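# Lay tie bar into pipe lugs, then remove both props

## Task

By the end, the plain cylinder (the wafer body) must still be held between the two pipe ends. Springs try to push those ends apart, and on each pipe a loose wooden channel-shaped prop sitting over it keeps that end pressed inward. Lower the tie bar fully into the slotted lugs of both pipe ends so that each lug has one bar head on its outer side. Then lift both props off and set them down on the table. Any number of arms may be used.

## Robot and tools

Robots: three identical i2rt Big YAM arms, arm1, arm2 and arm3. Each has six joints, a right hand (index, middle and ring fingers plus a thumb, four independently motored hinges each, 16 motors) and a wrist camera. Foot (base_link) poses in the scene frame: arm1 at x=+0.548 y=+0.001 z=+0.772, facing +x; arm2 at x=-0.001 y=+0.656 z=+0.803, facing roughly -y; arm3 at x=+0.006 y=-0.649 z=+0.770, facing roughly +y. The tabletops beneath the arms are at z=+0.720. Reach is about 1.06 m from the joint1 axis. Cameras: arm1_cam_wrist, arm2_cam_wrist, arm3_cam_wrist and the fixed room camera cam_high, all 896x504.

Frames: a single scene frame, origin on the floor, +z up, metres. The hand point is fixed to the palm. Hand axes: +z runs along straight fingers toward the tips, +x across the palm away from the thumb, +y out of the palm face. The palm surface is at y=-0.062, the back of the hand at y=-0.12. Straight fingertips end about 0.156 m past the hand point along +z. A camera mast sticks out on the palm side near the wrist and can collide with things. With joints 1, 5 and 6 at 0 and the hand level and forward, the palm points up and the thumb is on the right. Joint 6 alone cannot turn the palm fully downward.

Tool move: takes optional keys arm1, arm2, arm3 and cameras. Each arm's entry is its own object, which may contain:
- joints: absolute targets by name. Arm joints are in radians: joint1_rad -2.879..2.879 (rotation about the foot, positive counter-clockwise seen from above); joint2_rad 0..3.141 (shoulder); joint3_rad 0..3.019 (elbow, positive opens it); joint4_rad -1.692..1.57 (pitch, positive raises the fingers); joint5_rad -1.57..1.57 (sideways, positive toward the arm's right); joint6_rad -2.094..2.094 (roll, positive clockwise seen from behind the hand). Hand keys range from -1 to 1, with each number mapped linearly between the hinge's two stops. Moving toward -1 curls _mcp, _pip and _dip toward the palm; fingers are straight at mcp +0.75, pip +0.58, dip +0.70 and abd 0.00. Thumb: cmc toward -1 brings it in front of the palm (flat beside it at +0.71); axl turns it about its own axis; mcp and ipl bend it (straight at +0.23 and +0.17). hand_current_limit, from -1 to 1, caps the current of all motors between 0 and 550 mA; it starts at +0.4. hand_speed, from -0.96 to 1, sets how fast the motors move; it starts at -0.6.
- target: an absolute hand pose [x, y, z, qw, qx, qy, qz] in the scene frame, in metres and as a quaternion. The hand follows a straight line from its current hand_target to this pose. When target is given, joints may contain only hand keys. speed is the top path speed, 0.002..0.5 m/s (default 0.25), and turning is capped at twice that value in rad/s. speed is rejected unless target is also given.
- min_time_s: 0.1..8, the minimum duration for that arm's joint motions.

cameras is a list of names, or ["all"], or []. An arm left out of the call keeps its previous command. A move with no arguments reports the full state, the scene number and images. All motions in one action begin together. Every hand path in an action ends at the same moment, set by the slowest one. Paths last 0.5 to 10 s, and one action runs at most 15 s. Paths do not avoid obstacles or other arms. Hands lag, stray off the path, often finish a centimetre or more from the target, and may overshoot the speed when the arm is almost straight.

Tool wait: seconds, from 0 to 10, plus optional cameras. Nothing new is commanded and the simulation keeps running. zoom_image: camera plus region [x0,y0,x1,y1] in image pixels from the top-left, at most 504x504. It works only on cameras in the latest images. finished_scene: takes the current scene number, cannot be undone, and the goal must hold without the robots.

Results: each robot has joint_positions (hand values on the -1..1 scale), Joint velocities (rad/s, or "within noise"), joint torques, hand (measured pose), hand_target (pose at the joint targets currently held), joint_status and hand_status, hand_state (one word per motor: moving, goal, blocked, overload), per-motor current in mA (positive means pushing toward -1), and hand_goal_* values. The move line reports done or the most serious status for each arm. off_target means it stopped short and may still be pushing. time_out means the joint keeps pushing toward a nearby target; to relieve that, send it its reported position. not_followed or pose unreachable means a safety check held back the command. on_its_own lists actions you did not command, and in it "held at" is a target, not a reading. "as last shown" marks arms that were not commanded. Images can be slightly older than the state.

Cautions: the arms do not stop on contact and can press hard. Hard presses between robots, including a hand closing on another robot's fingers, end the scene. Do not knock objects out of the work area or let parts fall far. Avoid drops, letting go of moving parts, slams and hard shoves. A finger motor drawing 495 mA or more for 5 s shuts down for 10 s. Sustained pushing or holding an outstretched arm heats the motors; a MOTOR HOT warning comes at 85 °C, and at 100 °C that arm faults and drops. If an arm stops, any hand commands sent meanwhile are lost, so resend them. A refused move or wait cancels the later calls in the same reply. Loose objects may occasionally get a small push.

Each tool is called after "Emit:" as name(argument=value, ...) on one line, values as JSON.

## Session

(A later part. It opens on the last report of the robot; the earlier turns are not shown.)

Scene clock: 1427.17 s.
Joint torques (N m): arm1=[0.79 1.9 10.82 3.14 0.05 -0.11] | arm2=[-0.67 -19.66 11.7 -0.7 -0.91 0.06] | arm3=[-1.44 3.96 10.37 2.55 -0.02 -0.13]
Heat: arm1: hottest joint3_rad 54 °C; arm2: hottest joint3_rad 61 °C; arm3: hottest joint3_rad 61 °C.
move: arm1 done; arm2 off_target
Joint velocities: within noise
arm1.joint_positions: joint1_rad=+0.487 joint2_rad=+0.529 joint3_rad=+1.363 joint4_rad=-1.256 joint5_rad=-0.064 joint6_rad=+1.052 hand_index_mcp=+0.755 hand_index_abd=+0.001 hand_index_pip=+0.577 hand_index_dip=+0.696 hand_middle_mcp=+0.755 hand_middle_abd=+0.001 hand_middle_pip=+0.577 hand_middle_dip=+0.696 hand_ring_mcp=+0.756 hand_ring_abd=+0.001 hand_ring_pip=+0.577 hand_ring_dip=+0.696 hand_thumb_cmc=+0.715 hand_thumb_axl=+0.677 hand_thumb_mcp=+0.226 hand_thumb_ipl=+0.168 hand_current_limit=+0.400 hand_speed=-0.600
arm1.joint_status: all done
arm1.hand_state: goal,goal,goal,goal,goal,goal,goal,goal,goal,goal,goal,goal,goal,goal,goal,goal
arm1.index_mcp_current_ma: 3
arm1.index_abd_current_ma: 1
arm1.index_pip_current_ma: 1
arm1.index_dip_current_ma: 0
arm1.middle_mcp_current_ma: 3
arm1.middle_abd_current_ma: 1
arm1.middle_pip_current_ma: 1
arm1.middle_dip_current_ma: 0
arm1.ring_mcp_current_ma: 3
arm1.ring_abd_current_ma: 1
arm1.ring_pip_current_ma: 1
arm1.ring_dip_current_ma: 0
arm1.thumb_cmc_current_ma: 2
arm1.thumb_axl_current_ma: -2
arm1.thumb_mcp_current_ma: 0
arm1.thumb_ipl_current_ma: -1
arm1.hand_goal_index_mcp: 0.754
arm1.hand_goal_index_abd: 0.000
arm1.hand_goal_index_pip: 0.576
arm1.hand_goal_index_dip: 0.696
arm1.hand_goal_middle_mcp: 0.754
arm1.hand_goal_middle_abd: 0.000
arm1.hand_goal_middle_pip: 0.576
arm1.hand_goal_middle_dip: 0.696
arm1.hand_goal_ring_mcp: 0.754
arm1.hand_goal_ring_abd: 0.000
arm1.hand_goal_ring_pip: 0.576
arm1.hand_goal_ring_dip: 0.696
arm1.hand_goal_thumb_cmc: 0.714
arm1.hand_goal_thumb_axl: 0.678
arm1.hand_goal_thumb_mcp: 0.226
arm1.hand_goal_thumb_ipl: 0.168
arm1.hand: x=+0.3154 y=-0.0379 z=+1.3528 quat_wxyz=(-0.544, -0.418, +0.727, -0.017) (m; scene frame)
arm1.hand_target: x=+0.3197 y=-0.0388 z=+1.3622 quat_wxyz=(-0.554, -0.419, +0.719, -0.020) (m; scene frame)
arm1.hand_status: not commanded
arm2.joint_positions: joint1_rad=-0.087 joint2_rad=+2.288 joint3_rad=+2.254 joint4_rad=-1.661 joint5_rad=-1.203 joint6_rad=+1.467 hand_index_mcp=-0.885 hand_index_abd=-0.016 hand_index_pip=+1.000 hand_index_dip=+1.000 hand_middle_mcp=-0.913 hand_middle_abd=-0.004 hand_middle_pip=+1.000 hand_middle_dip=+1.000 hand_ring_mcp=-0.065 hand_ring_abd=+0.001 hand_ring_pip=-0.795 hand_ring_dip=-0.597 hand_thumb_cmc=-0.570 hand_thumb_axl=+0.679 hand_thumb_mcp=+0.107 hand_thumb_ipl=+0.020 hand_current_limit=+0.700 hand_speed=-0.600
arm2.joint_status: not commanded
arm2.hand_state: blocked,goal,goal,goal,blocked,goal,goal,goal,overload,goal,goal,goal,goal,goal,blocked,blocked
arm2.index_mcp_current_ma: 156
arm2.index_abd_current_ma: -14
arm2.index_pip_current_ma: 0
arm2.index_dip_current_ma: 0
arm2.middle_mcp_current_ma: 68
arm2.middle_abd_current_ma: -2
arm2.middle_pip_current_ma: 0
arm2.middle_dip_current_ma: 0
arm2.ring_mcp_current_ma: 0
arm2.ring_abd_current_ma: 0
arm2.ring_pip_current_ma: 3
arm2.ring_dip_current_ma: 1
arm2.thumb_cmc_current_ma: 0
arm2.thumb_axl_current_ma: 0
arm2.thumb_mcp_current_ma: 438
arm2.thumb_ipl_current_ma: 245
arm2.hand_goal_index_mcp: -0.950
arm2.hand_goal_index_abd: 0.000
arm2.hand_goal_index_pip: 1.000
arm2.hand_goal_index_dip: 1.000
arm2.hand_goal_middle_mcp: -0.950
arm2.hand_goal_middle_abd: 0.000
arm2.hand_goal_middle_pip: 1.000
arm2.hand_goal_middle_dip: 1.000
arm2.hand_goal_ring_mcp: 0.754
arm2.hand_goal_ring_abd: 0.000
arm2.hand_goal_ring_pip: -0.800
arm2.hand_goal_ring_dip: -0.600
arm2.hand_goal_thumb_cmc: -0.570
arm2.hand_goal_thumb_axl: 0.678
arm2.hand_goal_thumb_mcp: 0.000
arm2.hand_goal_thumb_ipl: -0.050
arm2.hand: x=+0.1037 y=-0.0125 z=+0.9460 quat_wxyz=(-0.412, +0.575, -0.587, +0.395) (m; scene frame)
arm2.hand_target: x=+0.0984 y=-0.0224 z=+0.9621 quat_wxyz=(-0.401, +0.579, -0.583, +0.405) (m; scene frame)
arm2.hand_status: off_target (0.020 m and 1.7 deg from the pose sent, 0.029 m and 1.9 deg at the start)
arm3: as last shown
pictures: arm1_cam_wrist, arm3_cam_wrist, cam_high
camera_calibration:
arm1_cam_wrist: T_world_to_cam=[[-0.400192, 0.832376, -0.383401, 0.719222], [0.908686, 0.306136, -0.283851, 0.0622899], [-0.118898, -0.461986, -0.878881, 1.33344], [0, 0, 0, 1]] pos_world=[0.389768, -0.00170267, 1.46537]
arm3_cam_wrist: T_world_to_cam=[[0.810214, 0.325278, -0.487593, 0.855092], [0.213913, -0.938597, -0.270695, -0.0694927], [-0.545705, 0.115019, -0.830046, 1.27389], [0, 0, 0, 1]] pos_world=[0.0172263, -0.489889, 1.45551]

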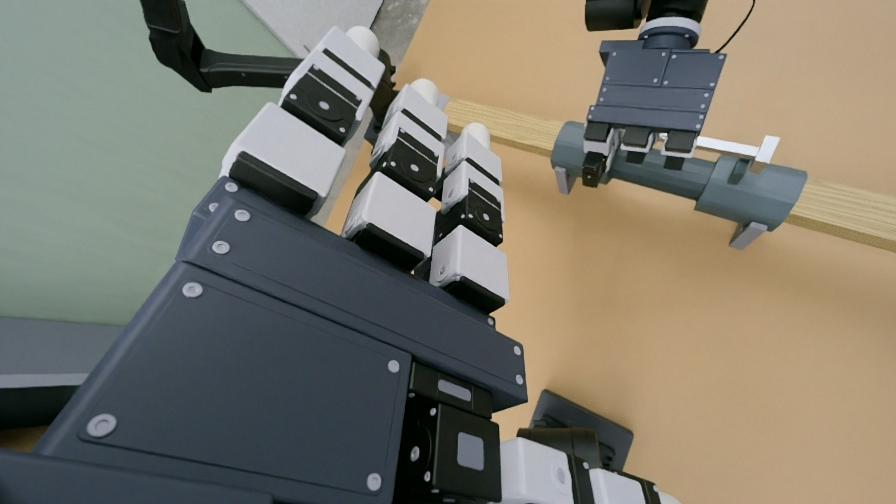

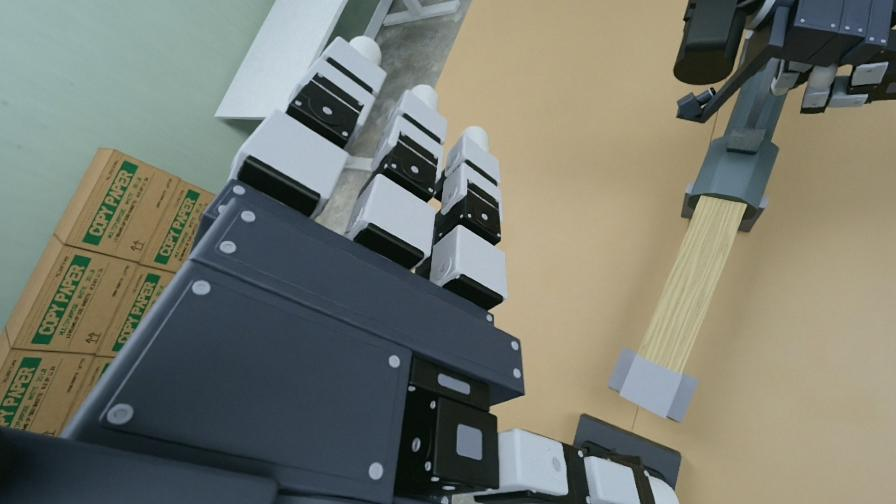

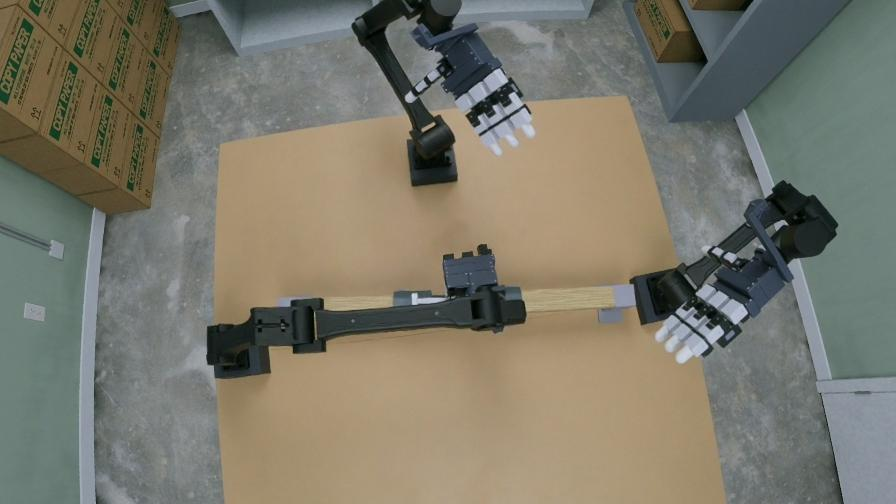

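Emit:
move(arm2={"target":[0.1005,-0.0175,0.940,-0.40174,0.57817,-0.58323,0.40526],"speed":0.04}, cameras=["arm1_cam_wrist","arm3_cam_wrist","cam_high"])

Emit:
zoom_image(camera="cam_high", region=[380, 265, 440, 325])

Emit:
zoom_image(camera="arm3_cam_wrist", region=[720, 110, 770, 160])

Emit:
zoom_image(camera="arm1_cam_wrist", region=[715, 120, 795, 190])

Scene clock: 1548.50 s.
Joint torques (N m): arm1=[-0.21 1.61 10.55 2.56 0.03 -0.1] | arm2=[-0.5 -21.13 7.38 0.55 -0.96 0.12] | arm3=[-1.55 3.96 10.35 2.56 -0.02 -0.14]
Heat: arm1: hottest joint3_rad 54 °C; arm2: hottest joint3_rad 79 °C; arm3: hottest joint3_rad 61 °C.
move: arm2 done
Joint velocities: within noise
arm1, arm3: as last shown
arm2.joint_positions: joint1_rad=-0.087 joint2_rad=+2.288 joint3_rad=+2.224 joint4_rad=-1.614 joint5_rad=-1.203 joint6_rad=+1.467 hand_index_mcp=-0.885 hand_index_abd=-0.012 hand_index_pip=+1.000 hand_index_dip=+1.000 hand_middle_mcp=-0.913 hand_middle_abd=-0.001 hand_middle_pip=+1.000 hand_middle_dip=+1.000 hand_ring_mcp=-0.065 hand_ring_abd=+0.001 hand_ring_pip=-0.795 hand_ring_dip=-0.597 hand_thumb_cmc=-0.567 hand_thumb_axl=+0.679 hand_thumb_mcp=+0.107 hand_thumb_ipl=+0.020 hand_current_limit=+0.700 hand_speed=-0.600
arm2.joint_status: not commanded
arm2.hand_state: blocked,goal,goal,goal,blocked,goal,goal,goal,overload,goal,goal,goal,goal,goal,blocked,blocked
arm2.index_mcp_current_ma: 156
arm2.index_abd_current_ma: -9
arm2.index_pip_current_ma: 0
arm2.index_dip_current_ma: 0
arm2.middle_mcp_current_ma: 68
arm2.middle_abd_current_ma: 0
arm2.middle_pip_current_ma: 0
arm2.middle_dip_current_ma: 0
arm2.ring_mcp_current_ma: 0
arm2.ring_abd_current_ma: 0
arm2.ring_pip_current_ma: 3
arm2.ring_dip_current_ma: 1
arm2.thumb_cmc_current_ma: 1
arm2.thumb_axl_current_ma: 0
arm2.thumb_mcp_current_ma: 438
arm2.thumb_ipl_current_ma: 245
arm2.hand_goal_index_mcp: -0.950
arm2.hand_goal_index_abd: 0.000
arm2.hand_goal_index_pip: 1.000
arm2.hand_goal_index_dip: 1.000
arm2.hand_goal_middle_mcp: -0.950
arm2.hand_goal_middle_abd: 0.000
arm2.hand_goal_middle_pip: 1.000
arm2.hand_goal_middle_dip: 1.000
arm2.hand_goal_ring_mcp: 0.754
arm2.hand_goal_ring_abd: 0.000
arm2.hand_goal_ring_pip: -0.800
arm2.hand_goal_ring_dip: -0.600
arm2.hand_goal_thumb_cmc: -0.570
arm2.hand_goal_thumb_axl: 0.678
arm2.hand_goal_thumb_mcp: 0.000
arm2.hand_goal_thumb_ipl: -0.050
arm2.hand: x=+0.1037 y=-0.0153 z=+0.9337 quat_wxyz=(-0.407, +0.578, -0.584, +0.399) (m; scene frame)
arm2.hand_target: x=+0.1005 y=-0.0174 z=+0.9401 quat_wxyz=(-0.402, +0.578, -0.583, +0.405) (m; scene frame)
arm2.hand_status: done (0.007 m and 1.0 deg from the pose sent, 0.008 m and 1.8 deg at the start)
pictures: arm1_cam_wrist, arm3_cam_wrist, cam_high
camera_calibration:
arm1_cam_wrist: T_world_to_cam=[[-0.400192, 0.832376, -0.383401, 0.719222], [0.908686, 0.306136, -0.283851, 0.0622899], [-0.118898, -0.461986, -0.878881, 1.33344], [0, 0, 0, 1]] pos_world=[0.389768, -0.00170267, 1.46537]
arm3_cam_wrist: T_world_to_cam=[[0.810214, 0.325278, -0.487593, 0.855092], [0.213913, -0.938597, -0.270695, -0.0694927], [-0.545705, 0.115019, -0.830046, 1.27389], [0, 0, 0, 1]] pos_world=[0.0172263, -0.489889, 1.45551]

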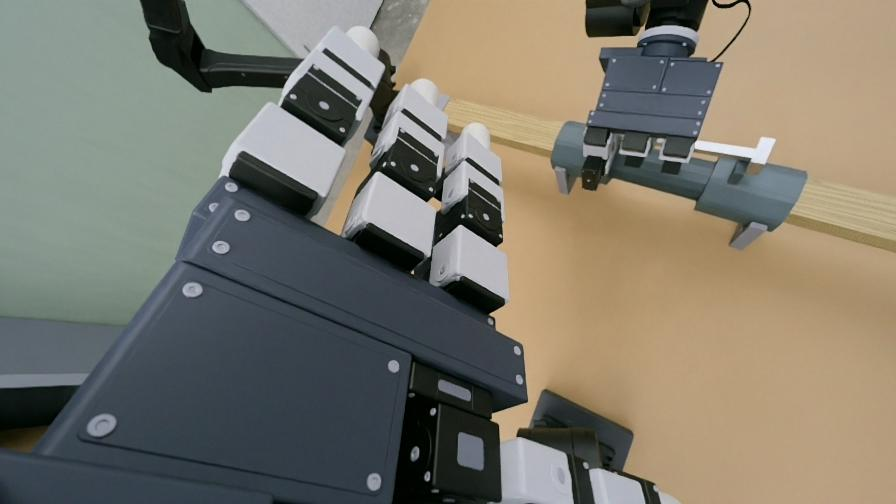

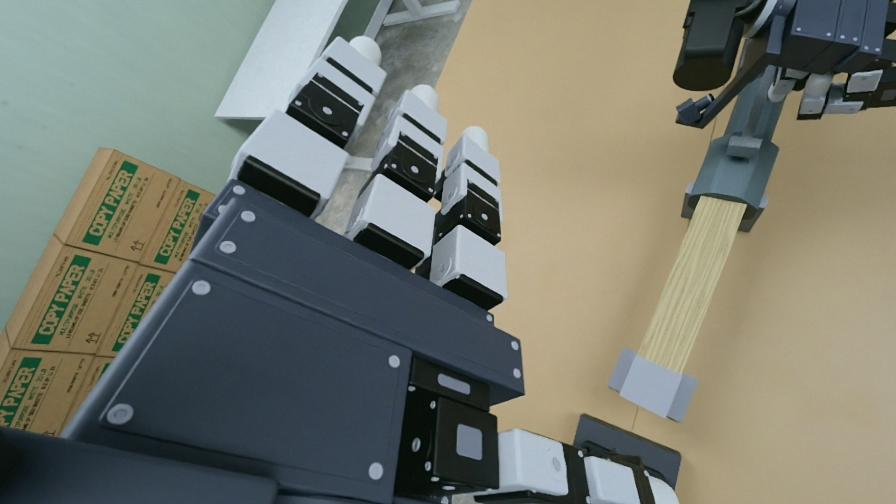

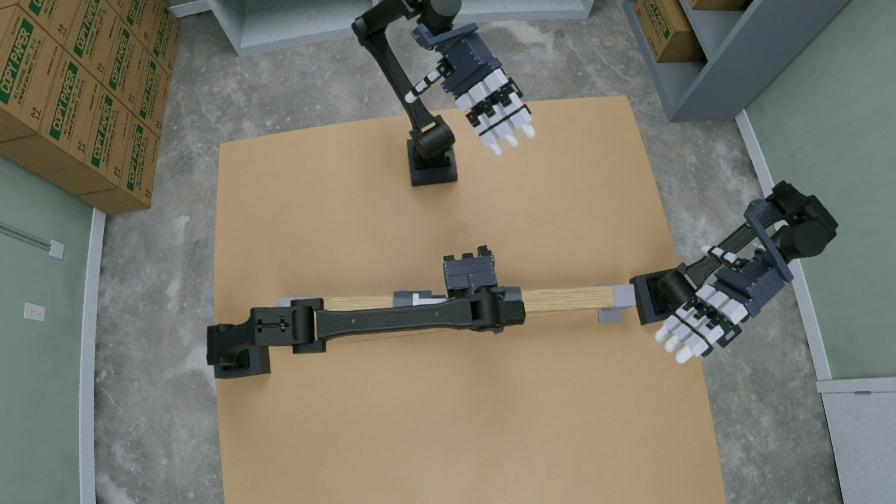

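Scaled by 8.400 from the camera's 896x504 image, which has a finer 1280x720 frame.

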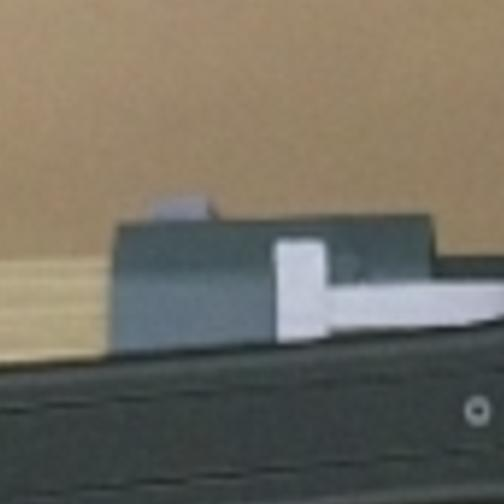

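Scaled by 10.080 from the camera's 896x504 image, which has a finer 1280x720 frame.

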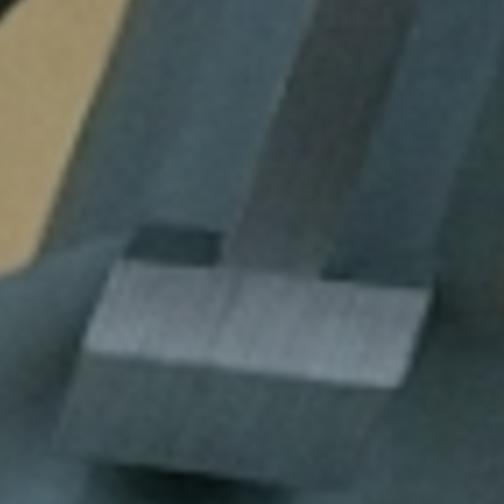

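Scaled by 6.300 from the camera's 896x504 image, which has a finer 1280x720 frame.

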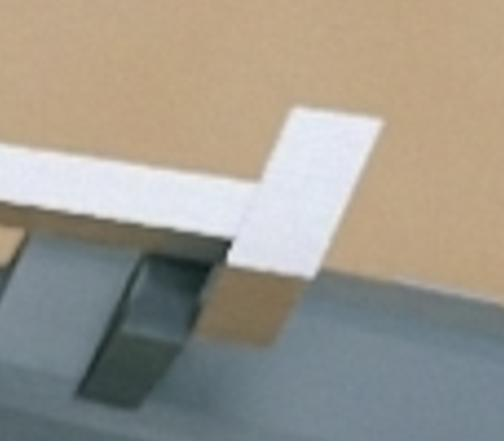

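Emit:
move(arm2={"target":[0.1038,-0.0152,0.938,-0.39748,0.57203,-0.58925,0.40944],"speed":0.04}, cameras=["arm1_cam_wrist","arm3_cam_wrist","cam_high"])

Emit:
zoom_image(camera="arm3_cam_wrist", region=[720, 110, 770, 160])

Emit:
zoom_image(camera="arm1_cam_wrist", region=[715, 120, 795, 190])

Scene clock: 1602.53 s.
Joint torques (N m): arm1=[0.38 1.44 10.69 2.62 -0.04 -0.11] | arm2=[0.03 -20.66 6.94 0.64 -1.02 0.2] | arm3=[-1.55 3.96 10.33 2.56 -0.01 -0.13]
Heat: arm1: hottest joint3_rad 54 °C; arm2: hottest joint3_rad 62 °C; arm3: hottest joint3_rad 61 °C.
move: arm2 done
Joint velocities: within noise
arm1, arm3: as last shown
arm2.joint_positions: joint1_rad=-0.087 joint2_rad=+2.253 joint3_rad=+2.163 joint4_rad=-1.516 joint5_rad=-1.203 joint6_rad=+1.529 hand_index_mcp=-0.885 hand_index_abd=-0.011 hand_index_pip=+1.000 hand_index_dip=+1.000 hand_middle_mcp=-0.910 hand_middle_abd=-0.001 hand_middle_pip=+1.000 hand_middle_dip=+1.000 hand_ring_mcp=-0.065 hand_ring_abd=+0.001 hand_ring_pip=-0.795 hand_ring_dip=-0.597 hand_thumb_cmc=-0.568 hand_thumb_axl=+0.679 hand_thumb_mcp=+0.107 hand_thumb_ipl=+0.020 hand_current_limit=+0.700 hand_speed=-0.600
arm2.joint_status: not commanded
arm2.hand_state: blocked,goal,goal,goal,blocked,goal,goal,goal,overload,goal,goal,goal,goal,goal,blocked,blocked
arm2.index_mcp_current_ma: 154
arm2.index_abd_current_ma: -9
arm2.index_pip_current_ma: 0
arm2.index_dip_current_ma: 0
arm2.middle_mcp_current_ma: 76
arm2.middle_abd_current_ma: 0
arm2.middle_pip_current_ma: 0
arm2.middle_dip_current_ma: 0
arm2.ring_mcp_current_ma: 0
arm2.ring_abd_current_ma: 0
arm2.ring_pip_current_ma: 3
arm2.ring_dip_current_ma: 1
arm2.thumb_cmc_current_ma: 1
arm2.thumb_axl_current_ma: 0
arm2.thumb_mcp_current_ma: 438
arm2.thumb_ipl_current_ma: 245
arm2.hand_goal_index_mcp: -0.950
arm2.hand_goal_index_abd: 0.000
arm2.hand_goal_index_pip: 1.000
arm2.hand_goal_index_dip: 1.000
arm2.hand_goal_middle_mcp: -0.950
arm2.hand_goal_middle_abd: 0.000
arm2.hand_goal_middle_pip: 1.000
arm2.hand_goal_middle_dip: 1.000
arm2.hand_goal_ring_mcp: 0.754
arm2.hand_goal_ring_abd: 0.000
arm2.hand_goal_ring_pip: -0.800
arm2.hand_goal_ring_dip: -0.600
arm2.hand_goal_thumb_cmc: -0.570
arm2.hand_goal_thumb_axl: 0.678
arm2.hand_goal_thumb_mcp: 0.000
arm2.hand_goal_thumb_ipl: -0.050
arm2.hand: x=+0.1038 y=-0.0161 z=+0.9328 quat_wxyz=(-0.398, +0.575, -0.588, +0.407) (m; scene frame)
arm2.hand_target: x=+0.1038 y=-0.0152 z=+0.9379 quat_wxyz=(-0.398, +0.572, -0.589, +0.409) (m; scene frame)
arm2.hand_status: done (0.005 m and 0.5 deg from the pose sent, 0.004 m and 1.9 deg at the start)
pictures: arm1_cam_wrist, arm3_cam_wrist, cam_high
camera_calibration:
arm1_cam_wrist: T_world_to_cam=[[-0.400192, 0.832376, -0.383401, 0.719222], [0.908686, 0.306136, -0.283851, 0.0622899], [-0.118898, -0.461986, -0.878881, 1.33344], [0, 0, 0, 1]] pos_world=[0.389768, -0.00170267, 1.46537]
arm3_cam_wrist: T_world_to_cam=[[0.810214, 0.325278, -0.487593, 0.855092], [0.213913, -0.938597, -0.270695, -0.0694927], [-0.545705, 0.115019, -0.830046, 1.27389], [0, 0, 0, 1]] pos_world=[0.0172263, -0.489889, 1.45551]

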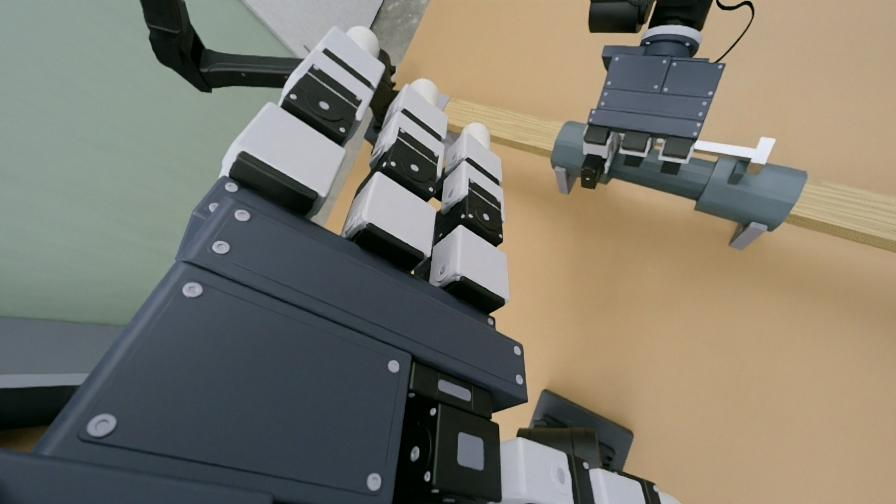

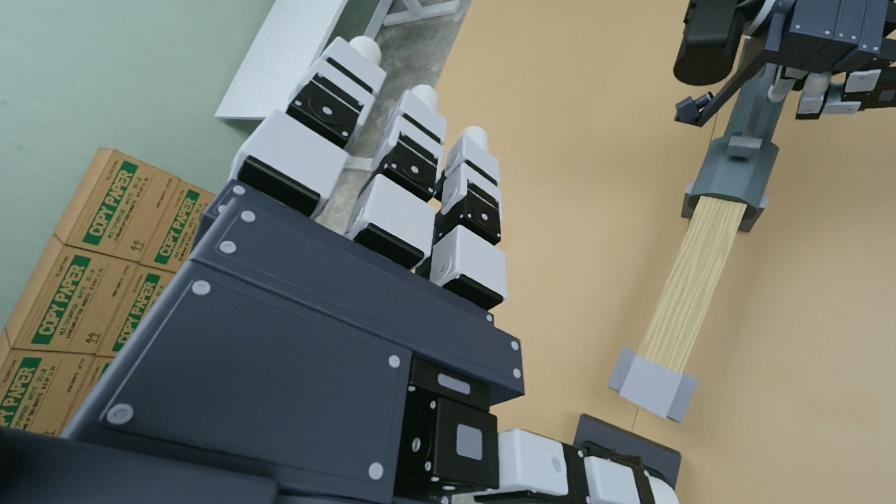

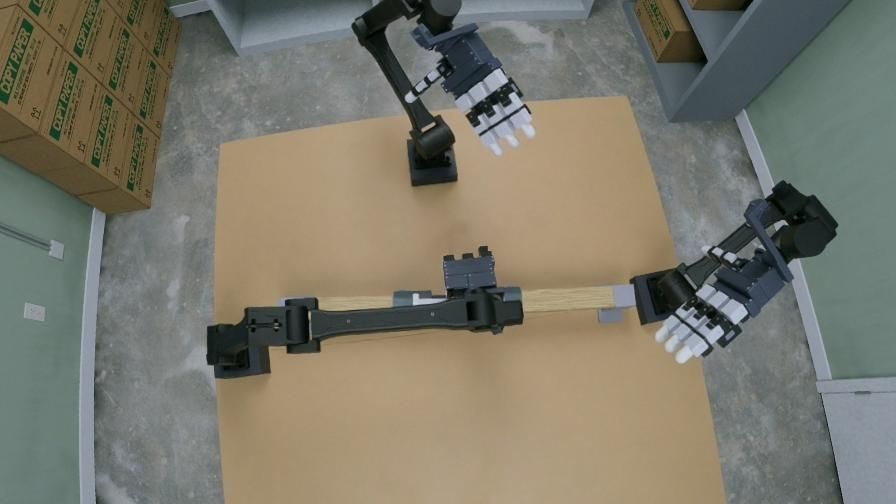

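Scaled by 10.080 from the camera's 896x504 image, which has a finer 1280x720 frame.

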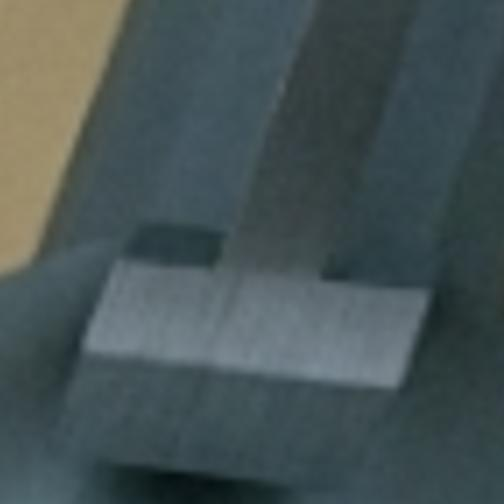

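Scaled by 6.300 from the camera's 896x504 image, which has a finer 1280x720 frame.

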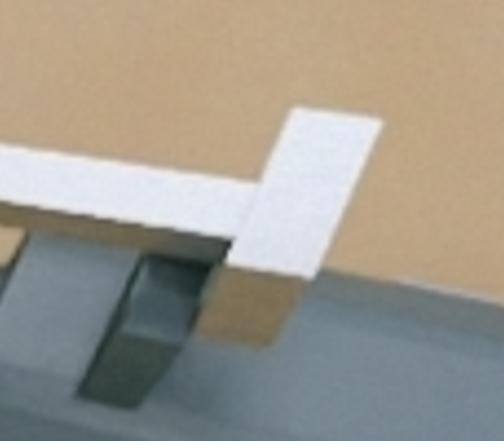

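Emit:
move(arm2={"target":[0.1058,-0.0150,0.956,-0.39748,0.57203,-0.58925,0.40944],"speed":0.06})

Emit:
move(arm2={"target":[0.1058,-0.0100,0.938,-0.39748,0.57203,-0.58925,0.40944],"speed":0.04}, cameras=["arm1_cam_wrist","arm3_cam_wrist","cam_high"])

Emit:
zoom_image(camera="arm3_cam_wrist", region=[720, 110, 770, 160])

Emit:
zoom_image(camera="arm1_cam_wrist", region=[715, 120, 795, 190])

Scene clock: 1624.53 s.
Joint torques (N m): arm1=[0.09 1.85 10.84 2.84 -0.01 -0.18] | arm2=[0.26 -21.66 9.03 -0.4 -1.03 0.3] | arm3=[-1.49 3.96 10.39 2.56 -0.01 -0.13]
Heat: arm1: hottest joint3_rad 54 °C; arm2: hottest joint3_rad 61 °C; arm3: hottest joint3_rad 61 °C.
move: arm2 off_target
Joint velocities: within noise
arm1, arm3: as last shown
arm2.joint_positions: joint1_rad=-0.087 joint2_rad=+2.252 joint3_rad=+2.163 joint4_rad=-1.519 joint5_rad=-1.203 joint6_rad=+1.530 hand_index_mcp=-0.885 hand_index_abd=-0.011 hand_index_pip=+1.000 hand_index_dip=+1.000 hand_middle_mcp=-0.909 hand_middle_abd=-0.001 hand_middle_pip=+1.000 hand_middle_dip=+1.000 hand_ring_mcp=-0.065 hand_ring_abd=+0.001 hand_ring_pip=-0.795 hand_ring_dip=-0.597 hand_thumb_cmc=-0.568 hand_thumb_axl=+0.679 hand_thumb_mcp=+0.107 hand_thumb_ipl=+0.020 hand_current_limit=+0.700 hand_speed=-0.600
arm2.joint_status: not commanded
arm2.hand_state: blocked,goal,goal,goal,blocked,goal,goal,goal,overload,goal,goal,goal,goal,goal,blocked,blocked
arm2.index_mcp_current_ma: 154
arm2.index_abd_current_ma: -9
arm2.index_pip_current_ma: 0
arm2.index_dip_current_ma: 0
arm2.middle_mcp_current_ma: 77
arm2.middle_abd_current_ma: 0
arm2.middle_pip_current_ma: 0
arm2.middle_dip_current_ma: 0
arm2.ring_mcp_current_ma: 0
arm2.ring_abd_current_ma: 0
arm2.ring_pip_current_ma: 3
arm2.ring_dip_current_ma: 1
arm2.thumb_cmc_current_ma: 1
arm2.thumb_axl_current_ma: 0
arm2.thumb_mcp_current_ma: 438
arm2.thumb_ipl_current_ma: 245
arm2.hand_goal_index_mcp: -0.950
arm2.hand_goal_index_abd: 0.000
arm2.hand_goal_index_pip: 1.000
arm2.hand_goal_index_dip: 1.000
arm2.hand_goal_middle_mcp: -0.950
arm2.hand_goal_middle_abd: 0.000
arm2.hand_goal_middle_pip: 1.000
arm2.hand_goal_middle_dip: 1.000
arm2.hand_goal_ring_mcp: 0.754
arm2.hand_goal_ring_abd: 0.000
arm2.hand_goal_ring_pip: -0.800
arm2.hand_goal_ring_dip: -0.600
arm2.hand_goal_thumb_cmc: -0.570
arm2.hand_goal_thumb_axl: 0.678
arm2.hand_goal_thumb_mcp: 0.000
arm2.hand_goal_thumb_ipl: -0.050
arm2.hand: x=+0.1039 y=-0.0156 z=+0.9334 quat_wxyz=(-0.399, +0.574, -0.588, +0.406) (m; scene frame)
arm2.hand_target: x=+0.1059 y=-0.0149 z=+0.9558 quat_wxyz=(-0.397, +0.572, -0.589, +0.410) (m; scene frame)
arm2.hand_status: off_target (0.023 m and 0.5 deg from the pose sent, 0.023 m and 0.5 deg at the start)
pictures: none

Scene clock: 1625.57 s.
Joint torques (N m): arm1=[-0.26 2.08 10.85 3.02 0 -0.12] | arm2=[0.26 -20.84 6.84 0.42 -1.02 0.26] | arm3=[-1.38 4.01 10.35 2.58 -0.01 -0.13]
Heat: arm1: hottest joint3_rad 54 °C; arm2: hottest joint3_rad 61 °C; arm3: hottest joint3_rad 61 °C.
move: arm2 done
Joint velocities: within noise
arm1, arm3: as last shown
arm2.joint_positions: joint1_rad=-0.087 joint2_rad=+2.234 joint3_rad=+2.130 joint4_rad=-1.488 joint5_rad=-1.203 joint6_rad=+1.530 hand_index_mcp=-0.885 hand_index_abd=-0.013 hand_index_pip=+1.000 hand_index_dip=+1.000 hand_middle_mcp=-0.909 hand_middle_abd=-0.006 hand_middle_pip=+1.000 hand_middle_dip=+1.000 hand_ring_mcp=-0.065 hand_ring_abd=+0.001 hand_ring_pip=-0.795 hand_ring_dip=-0.597 hand_thumb_cmc=-0.572 hand_thumb_axl=+0.679 hand_thumb_mcp=+0.107 hand_thumb_ipl=+0.020 hand_current_limit=+0.700 hand_speed=-0.600
arm2.joint_status: not commanded
arm2.hand_state: blocked,goal,goal,goal,blocked,goal,goal,goal,overload,goal,goal,goal,goal,goal,blocked,blocked
arm2.index_mcp_current_ma: 154
arm2.index_abd_current_ma: -10
arm2.index_pip_current_ma: 0
arm2.index_dip_current_ma: 0
arm2.middle_mcp_current_ma: 78
arm2.middle_abd_current_ma: -3
arm2.middle_pip_current_ma: 0
arm2.middle_dip_current_ma: 0
arm2.ring_mcp_current_ma: 0
arm2.ring_abd_current_ma: 0
arm2.ring_pip_current_ma: 3
arm2.ring_dip_current_ma: 1
arm2.thumb_cmc_current_ma: -1
arm2.thumb_axl_current_ma: 0
arm2.thumb_mcp_current_ma: 438
arm2.thumb_ipl_current_ma: 245
arm2.hand_goal_index_mcp: -0.950
arm2.hand_goal_index_abd: 0.000
arm2.hand_goal_index_pip: 1.000
arm2.hand_goal_index_dip: 1.000
arm2.hand_goal_middle_mcp: -0.950
arm2.hand_goal_middle_abd: 0.000
arm2.hand_goal_middle_pip: 1.000
arm2.hand_goal_middle_dip: 1.000
arm2.hand_goal_ring_mcp: 0.754
arm2.hand_goal_ring_abd: 0.000
arm2.hand_goal_ring_pip: -0.800
arm2.hand_goal_ring_dip: -0.600
arm2.hand_goal_thumb_cmc: -0.570
arm2.hand_goal_thumb_axl: 0.678
arm2.hand_goal_thumb_mcp: 0.000
arm2.hand_goal_thumb_ipl: -0.050
arm2.hand: x=+0.1039 y=-0.0139 z=+0.9331 quat_wxyz=(-0.394, +0.577, -0.585, +0.411) (m; scene frame)
arm2.hand_target: x=+0.1058 y=-0.0101 z=+0.9381 quat_wxyz=(-0.398, +0.572, -0.589, +0.409) (m; scene frame)
arm2.hand_status: done (0.007 m and 0.9 deg from the pose sent, 0.007 m and 0.5 deg at the start)
pictures: arm1_cam_wrist, arm3_cam_wrist, cam_high
camera_calibration:
arm1_cam_wrist: T_world_to_cam=[[-0.400192, 0.832376, -0.383401, 0.719222], [0.908686, 0.306136, -0.283851, 0.0622899], [-0.118898, -0.461986, -0.878881, 1.33344], [0, 0, 0, 1]] pos_world=[0.389768, -0.00170267, 1.46537]
arm3_cam_wrist: T_world_to_cam=[[0.810214, 0.325278, -0.487593, 0.855092], [0.213913, -0.938597, -0.270695, -0.0694927], [-0.545705, 0.115019, -0.830046, 1.27389], [0, 0, 0, 1]] pos_world=[0.0172263, -0.489889, 1.45551]

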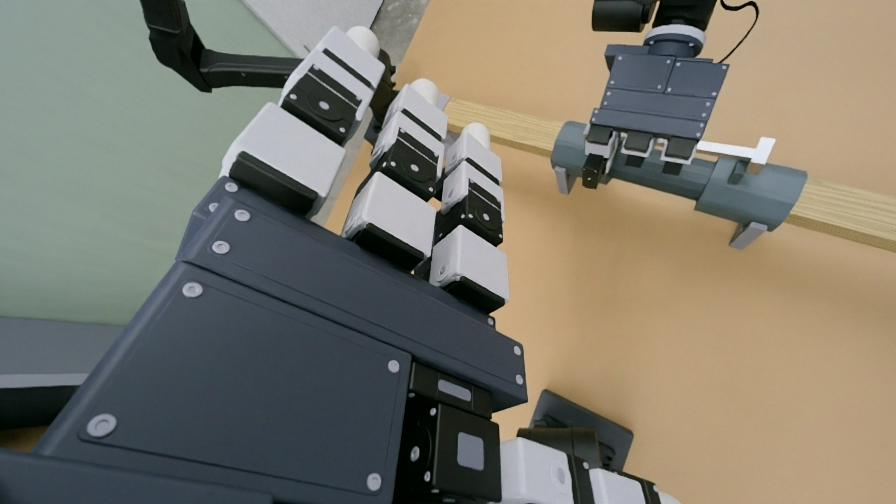

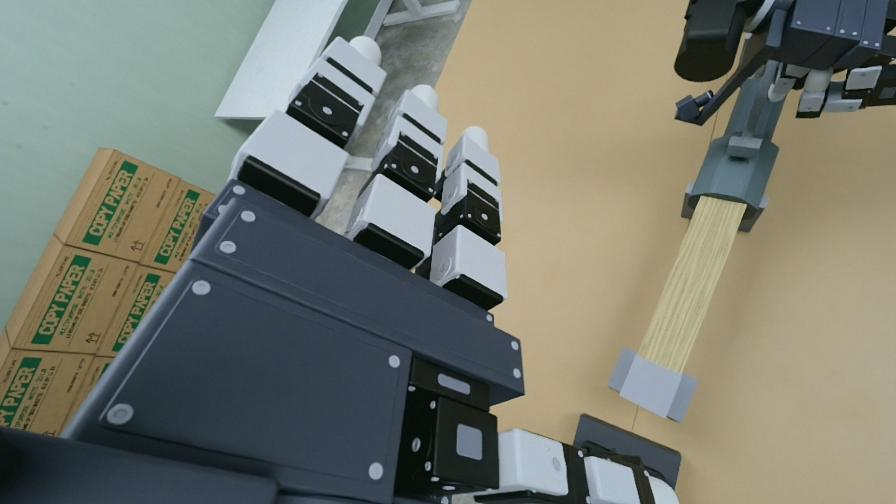

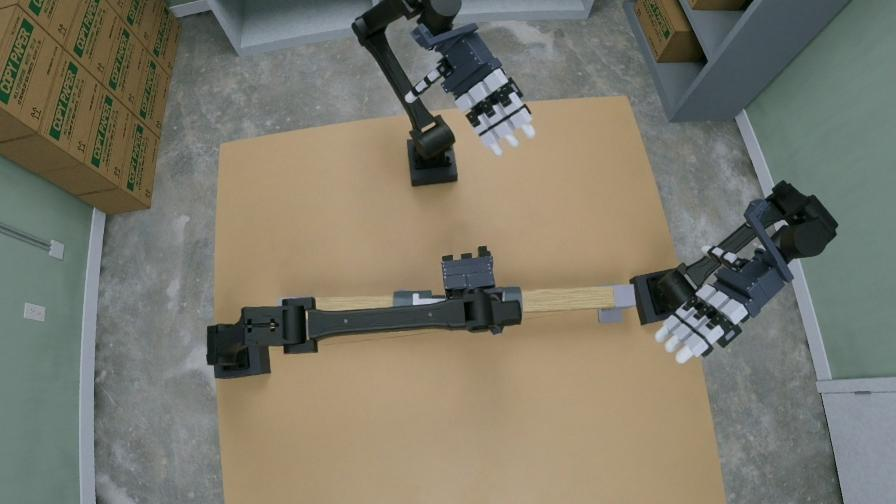

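Scaled by 10.080 from the camera's 896x504 image, which has a finer 1280x720 frame.

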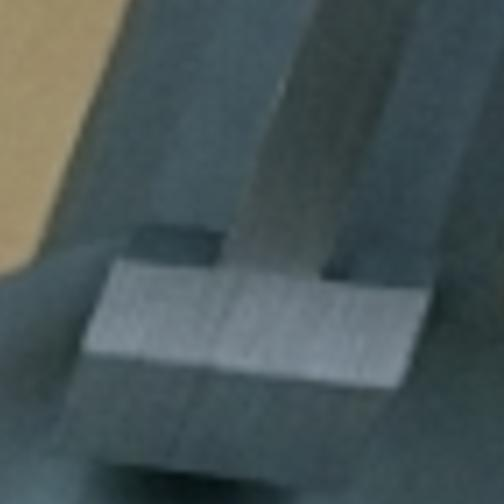

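Scaled by 6.300 from the camera's 896x504 image, which has a finer 1280x720 frame.

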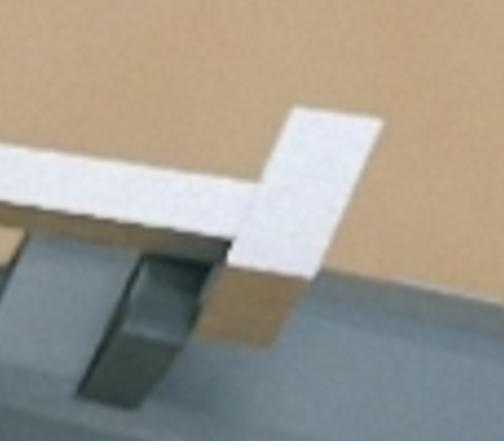

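Emit:
move(arm2={"target":[0.1078,-0.0060,0.965,-0.39748,0.57203,-0.58925,0.40944],"speed":0.06}, cameras=["arm1_cam_wrist","arm3_cam_wrist","cam_high"])

Emit:
zoom_image(camera="arm3_cam_wrist", region=[720, 110, 770, 160])

Emit:
zoom_image(camera="arm1_cam_wrist", region=[715, 120, 795, 190])

Scene clock: 1633.53 s.
Joint torques (N m): arm1=[0.03 1.26 10.67 2.82 0.02 -0.06] | arm2=[0.44 -22.71 8.59 -1.02 -1.02 0.37] | arm3=[-1.38 3.96 10.33 2.58 -0.02 -0.13]
Heat: arm1: hottest joint3_rad 54 °C; arm2: hottest joint3_rad 61 °C; arm3: hottest joint3_rad 61 °C.
move: arm2 off_target
Joint velocities: within noise
arm1: as last shown
arm2.joint_positions: joint1_rad=-0.087 joint2_rad=+2.233 joint3_rad=+2.130 joint4_rad=-1.493 joint5_rad=-1.203 joint6_rad=+1.530 hand_index_mcp=-0.885 hand_index_abd=-0.015 hand_index_pip=+1.000 hand_index_dip=+1.000 hand_middle_mcp=-0.908 hand_middle_abd=-0.017 hand_middle_pip=+1.000 hand_middle_dip=+1.000 hand_ring_mcp=-0.065 hand_ring_abd=+0.001 hand_ring_pip=-0.795 hand_ring_dip=-0.597 hand_thumb_cmc=-0.578 hand_thumb_axl=+0.677 hand_thumb_mcp=+0.107 hand_thumb_ipl=+0.020 hand_current_limit=+0.700 hand_speed=-0.600
arm2.joint_status: not commanded
arm2.hand_state: blocked,goal,goal,goal,blocked,goal,goal,goal,overload,goal,goal,goal,goal,goal,blocked,blocked
arm2.index_mcp_current_ma: 154
arm2.index_abd_current_ma: -12
arm2.index_pip_current_ma: 0
arm2.index_dip_current_ma: 0
arm2.middle_mcp_current_ma: 79
arm2.middle_abd_current_ma: -15
arm2.middle_pip_current_ma: 0
arm2.middle_dip_current_ma: 0
arm2.ring_mcp_current_ma: 0
arm2.ring_abd_current_ma: 0
arm2.ring_pip_current_ma: 3
arm2.ring_dip_current_ma: 1
arm2.thumb_cmc_current_ma: -7
arm2.thumb_axl_current_ma: 0
arm2.thumb_mcp_current_ma: 438
arm2.thumb_ipl_current_ma: 245
arm2.hand_goal_index_mcp: -0.950
arm2.hand_goal_index_abd: 0.000
arm2.hand_goal_index_pip: 1.000
arm2.hand_goal_index_dip: 1.000
arm2.hand_goal_middle_mcp: -0.950
arm2.hand_goal_middle_abd: 0.000
arm2.hand_goal_middle_pip: 1.000
arm2.hand_goal_middle_dip: 1.000
arm2.hand_goal_ring_mcp: 0.754
arm2.hand_goal_ring_abd: 0.000
arm2.hand_goal_ring_pip: -0.800
arm2.hand_goal_ring_dip: -0.600
arm2.hand_goal_thumb_cmc: -0.570
arm2.hand_goal_thumb_axl: 0.678
arm2.hand_goal_thumb_mcp: 0.000
arm2.hand_goal_thumb_ipl: -0.050
arm2.hand: x=+0.1039 y=-0.0128 z=+0.9338 quat_wxyz=(-0.395, +0.577, -0.586, +0.410) (m; scene frame)
arm2.hand_target: x=+0.1079 y=-0.0061 z=+0.9642 quat_wxyz=(-0.397, +0.572, -0.589, +0.409) (m; scene frame)
arm2.hand_status: off_target (0.032 m and 0.7 deg from the pose sent, 0.033 m and 0.9 deg at the start)
arm3.joint_positions: joint1_rad=+0.443 joint2_rad=+0.524 joint3_rad=+1.325 joint4_rad=-1.149 joint5_rad=-0.043 joint6_rad=+1.166 hand_index_mcp=+0.754 hand_index_abd=+0.001 hand_index_pip=+0.577 hand_index_dip=+0.696 hand_middle_mcp=+0.754 hand_middle_abd=+0.001 hand_middle_pip=+0.577 hand_middle_dip=+0.696 hand_ring_mcp=+0.754 hand_ring_abd=+0.001 hand_ring_pip=+0.577 hand_ring_dip=+0.696 hand_thumb_cmc=+0.714 hand_thumb_axl=+0.677 hand_thumb_mcp=+0.226 hand_thumb_ipl=+0.168 hand_current_limit=+0.400 hand_speed=-0.600
arm3.joint_status: not commanded
arm3.hand_state: goal,goal,goal,goal,goal,goal,goal,goal,goal,goal,goal,goal,goal,goal,goal,goal
arm3.index_mcp_current_ma: 0
arm3.index_abd_current_ma: 0
arm3.index_pip_current_ma: 0
arm3.index_dip_current_ma: 0
arm3.middle_mcp_current_ma: 0
arm3.middle_abd_current_ma: 0
arm3.middle_pip_current_ma: 0
arm3.middle_dip_current_ma: 0
arm3.ring_mcp_current_ma: 0
arm3.ring_abd_current_ma: 0
arm3.ring_pip_current_ma: 0
arm3.ring_dip_current_ma: 0
arm3.thumb_cmc_current_ma: 0
arm3.thumb_axl_current_ma: 0
arm3.thumb_mcp_current_ma: 0
arm3.thumb_ipl_current_ma: 0
arm3.hand_goal_index_mcp: 0.754
arm3.hand_goal_index_abd: 0.000
arm3.hand_goal_index_pip: 0.576
arm3.hand_goal_index_dip: 0.696
arm3.hand_goal_middle_mcp: 0.754
arm3.hand_goal_middle_abd: 0.000
arm3.hand_goal_middle_pip: 0.576
arm3.hand_goal_middle_dip: 0.696
arm3.hand_goal_ring_mcp: 0.754
arm3.hand_goal_ring_abd: 0.000
arm3.hand_goal_ring_pip: 0.576
arm3.hand_goal_ring_dip: 0.696
arm3.hand_goal_thumb_cmc: 0.714
arm3.hand_goal_thumb_axl: 0.678
arm3.hand_goal_thumb_mcp: 0.226
arm3.hand_goal_thumb_ipl: 0.168
arm3.hand: x=-0.0297 y=-0.4101 z=+1.3519 quat_wxyz=(-0.439, +0.259, +0.773, +0.379) (m; scene frame)
arm3.hand_target: x=-0.0277 y=-0.4139 z=+1.3638 quat_wxyz=(-0.447, +0.257, +0.765, +0.386) (m; scene frame)
arm3.hand_status: not commanded
pictures: arm1_cam_wrist, arm3_cam_wrist, cam_high
camera_calibration:
arm1_cam_wrist: T_world_to_cam=[[-0.400192, 0.832376, -0.383401, 0.719222], [0.908686, 0.306136, -0.283851, 0.0622899], [-0.118898, -0.461986, -0.878881, 1.33344], [0, 0, 0, 1]] pos_world=[0.389768, -0.00170267, 1.46537]
arm3_cam_wrist: T_world_to_cam=[[0.810214, 0.325278, -0.487593, 0.855092], [0.213913, -0.938597, -0.270695, -0.0694927], [-0.545705, 0.115019, -0.830046, 1.27389], [0, 0, 0, 1]] pos_world=[0.0172263, -0.489889, 1.45551]

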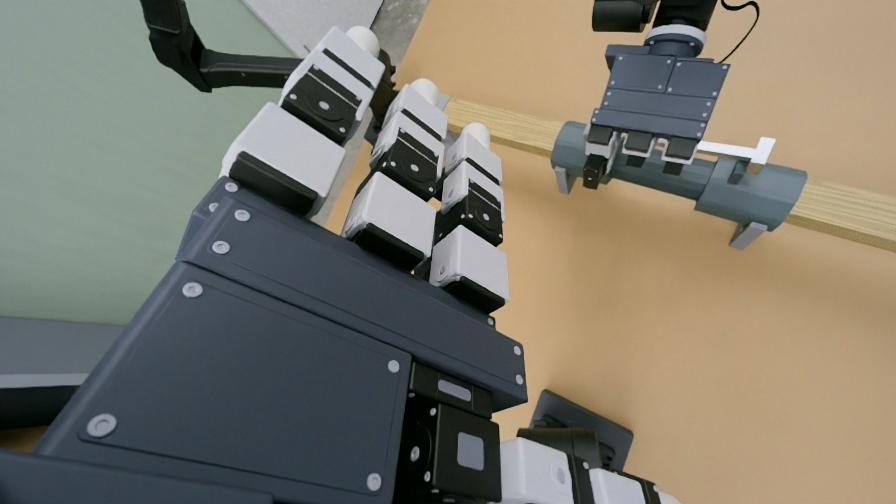

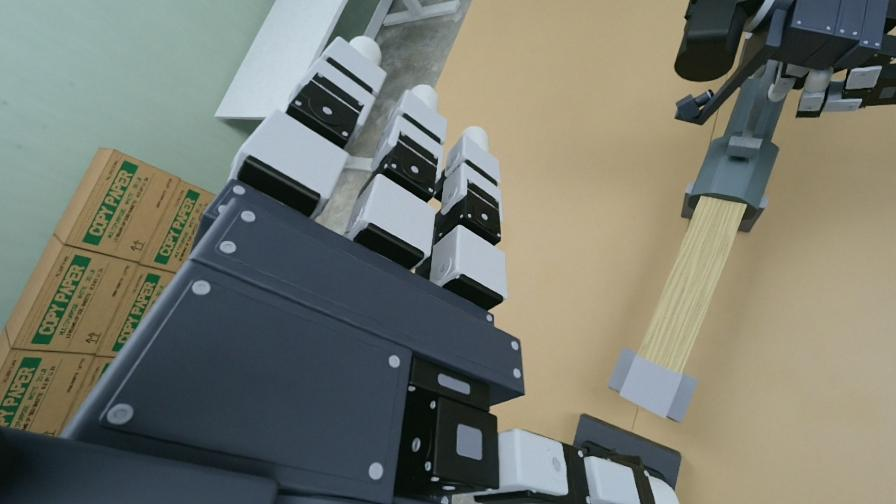

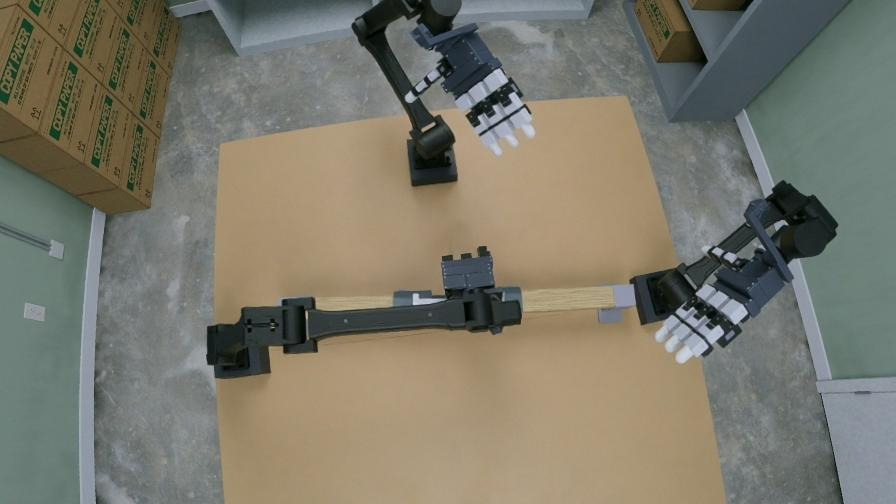

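Scaled by 10.080 from the camera's 896x504 image, which has a finer 1280x720 frame.

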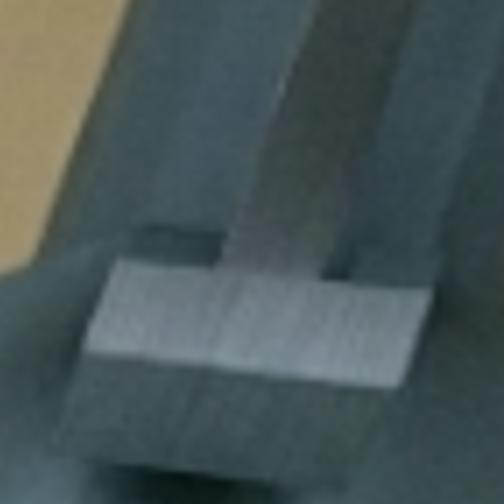

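Scaled by 6.300 from the camera's 896x504 image, which has a finer 1280x720 frame.

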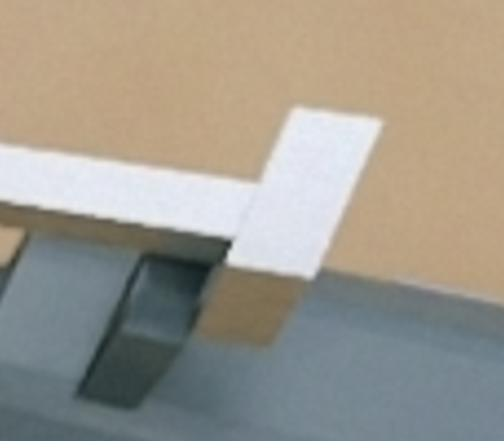

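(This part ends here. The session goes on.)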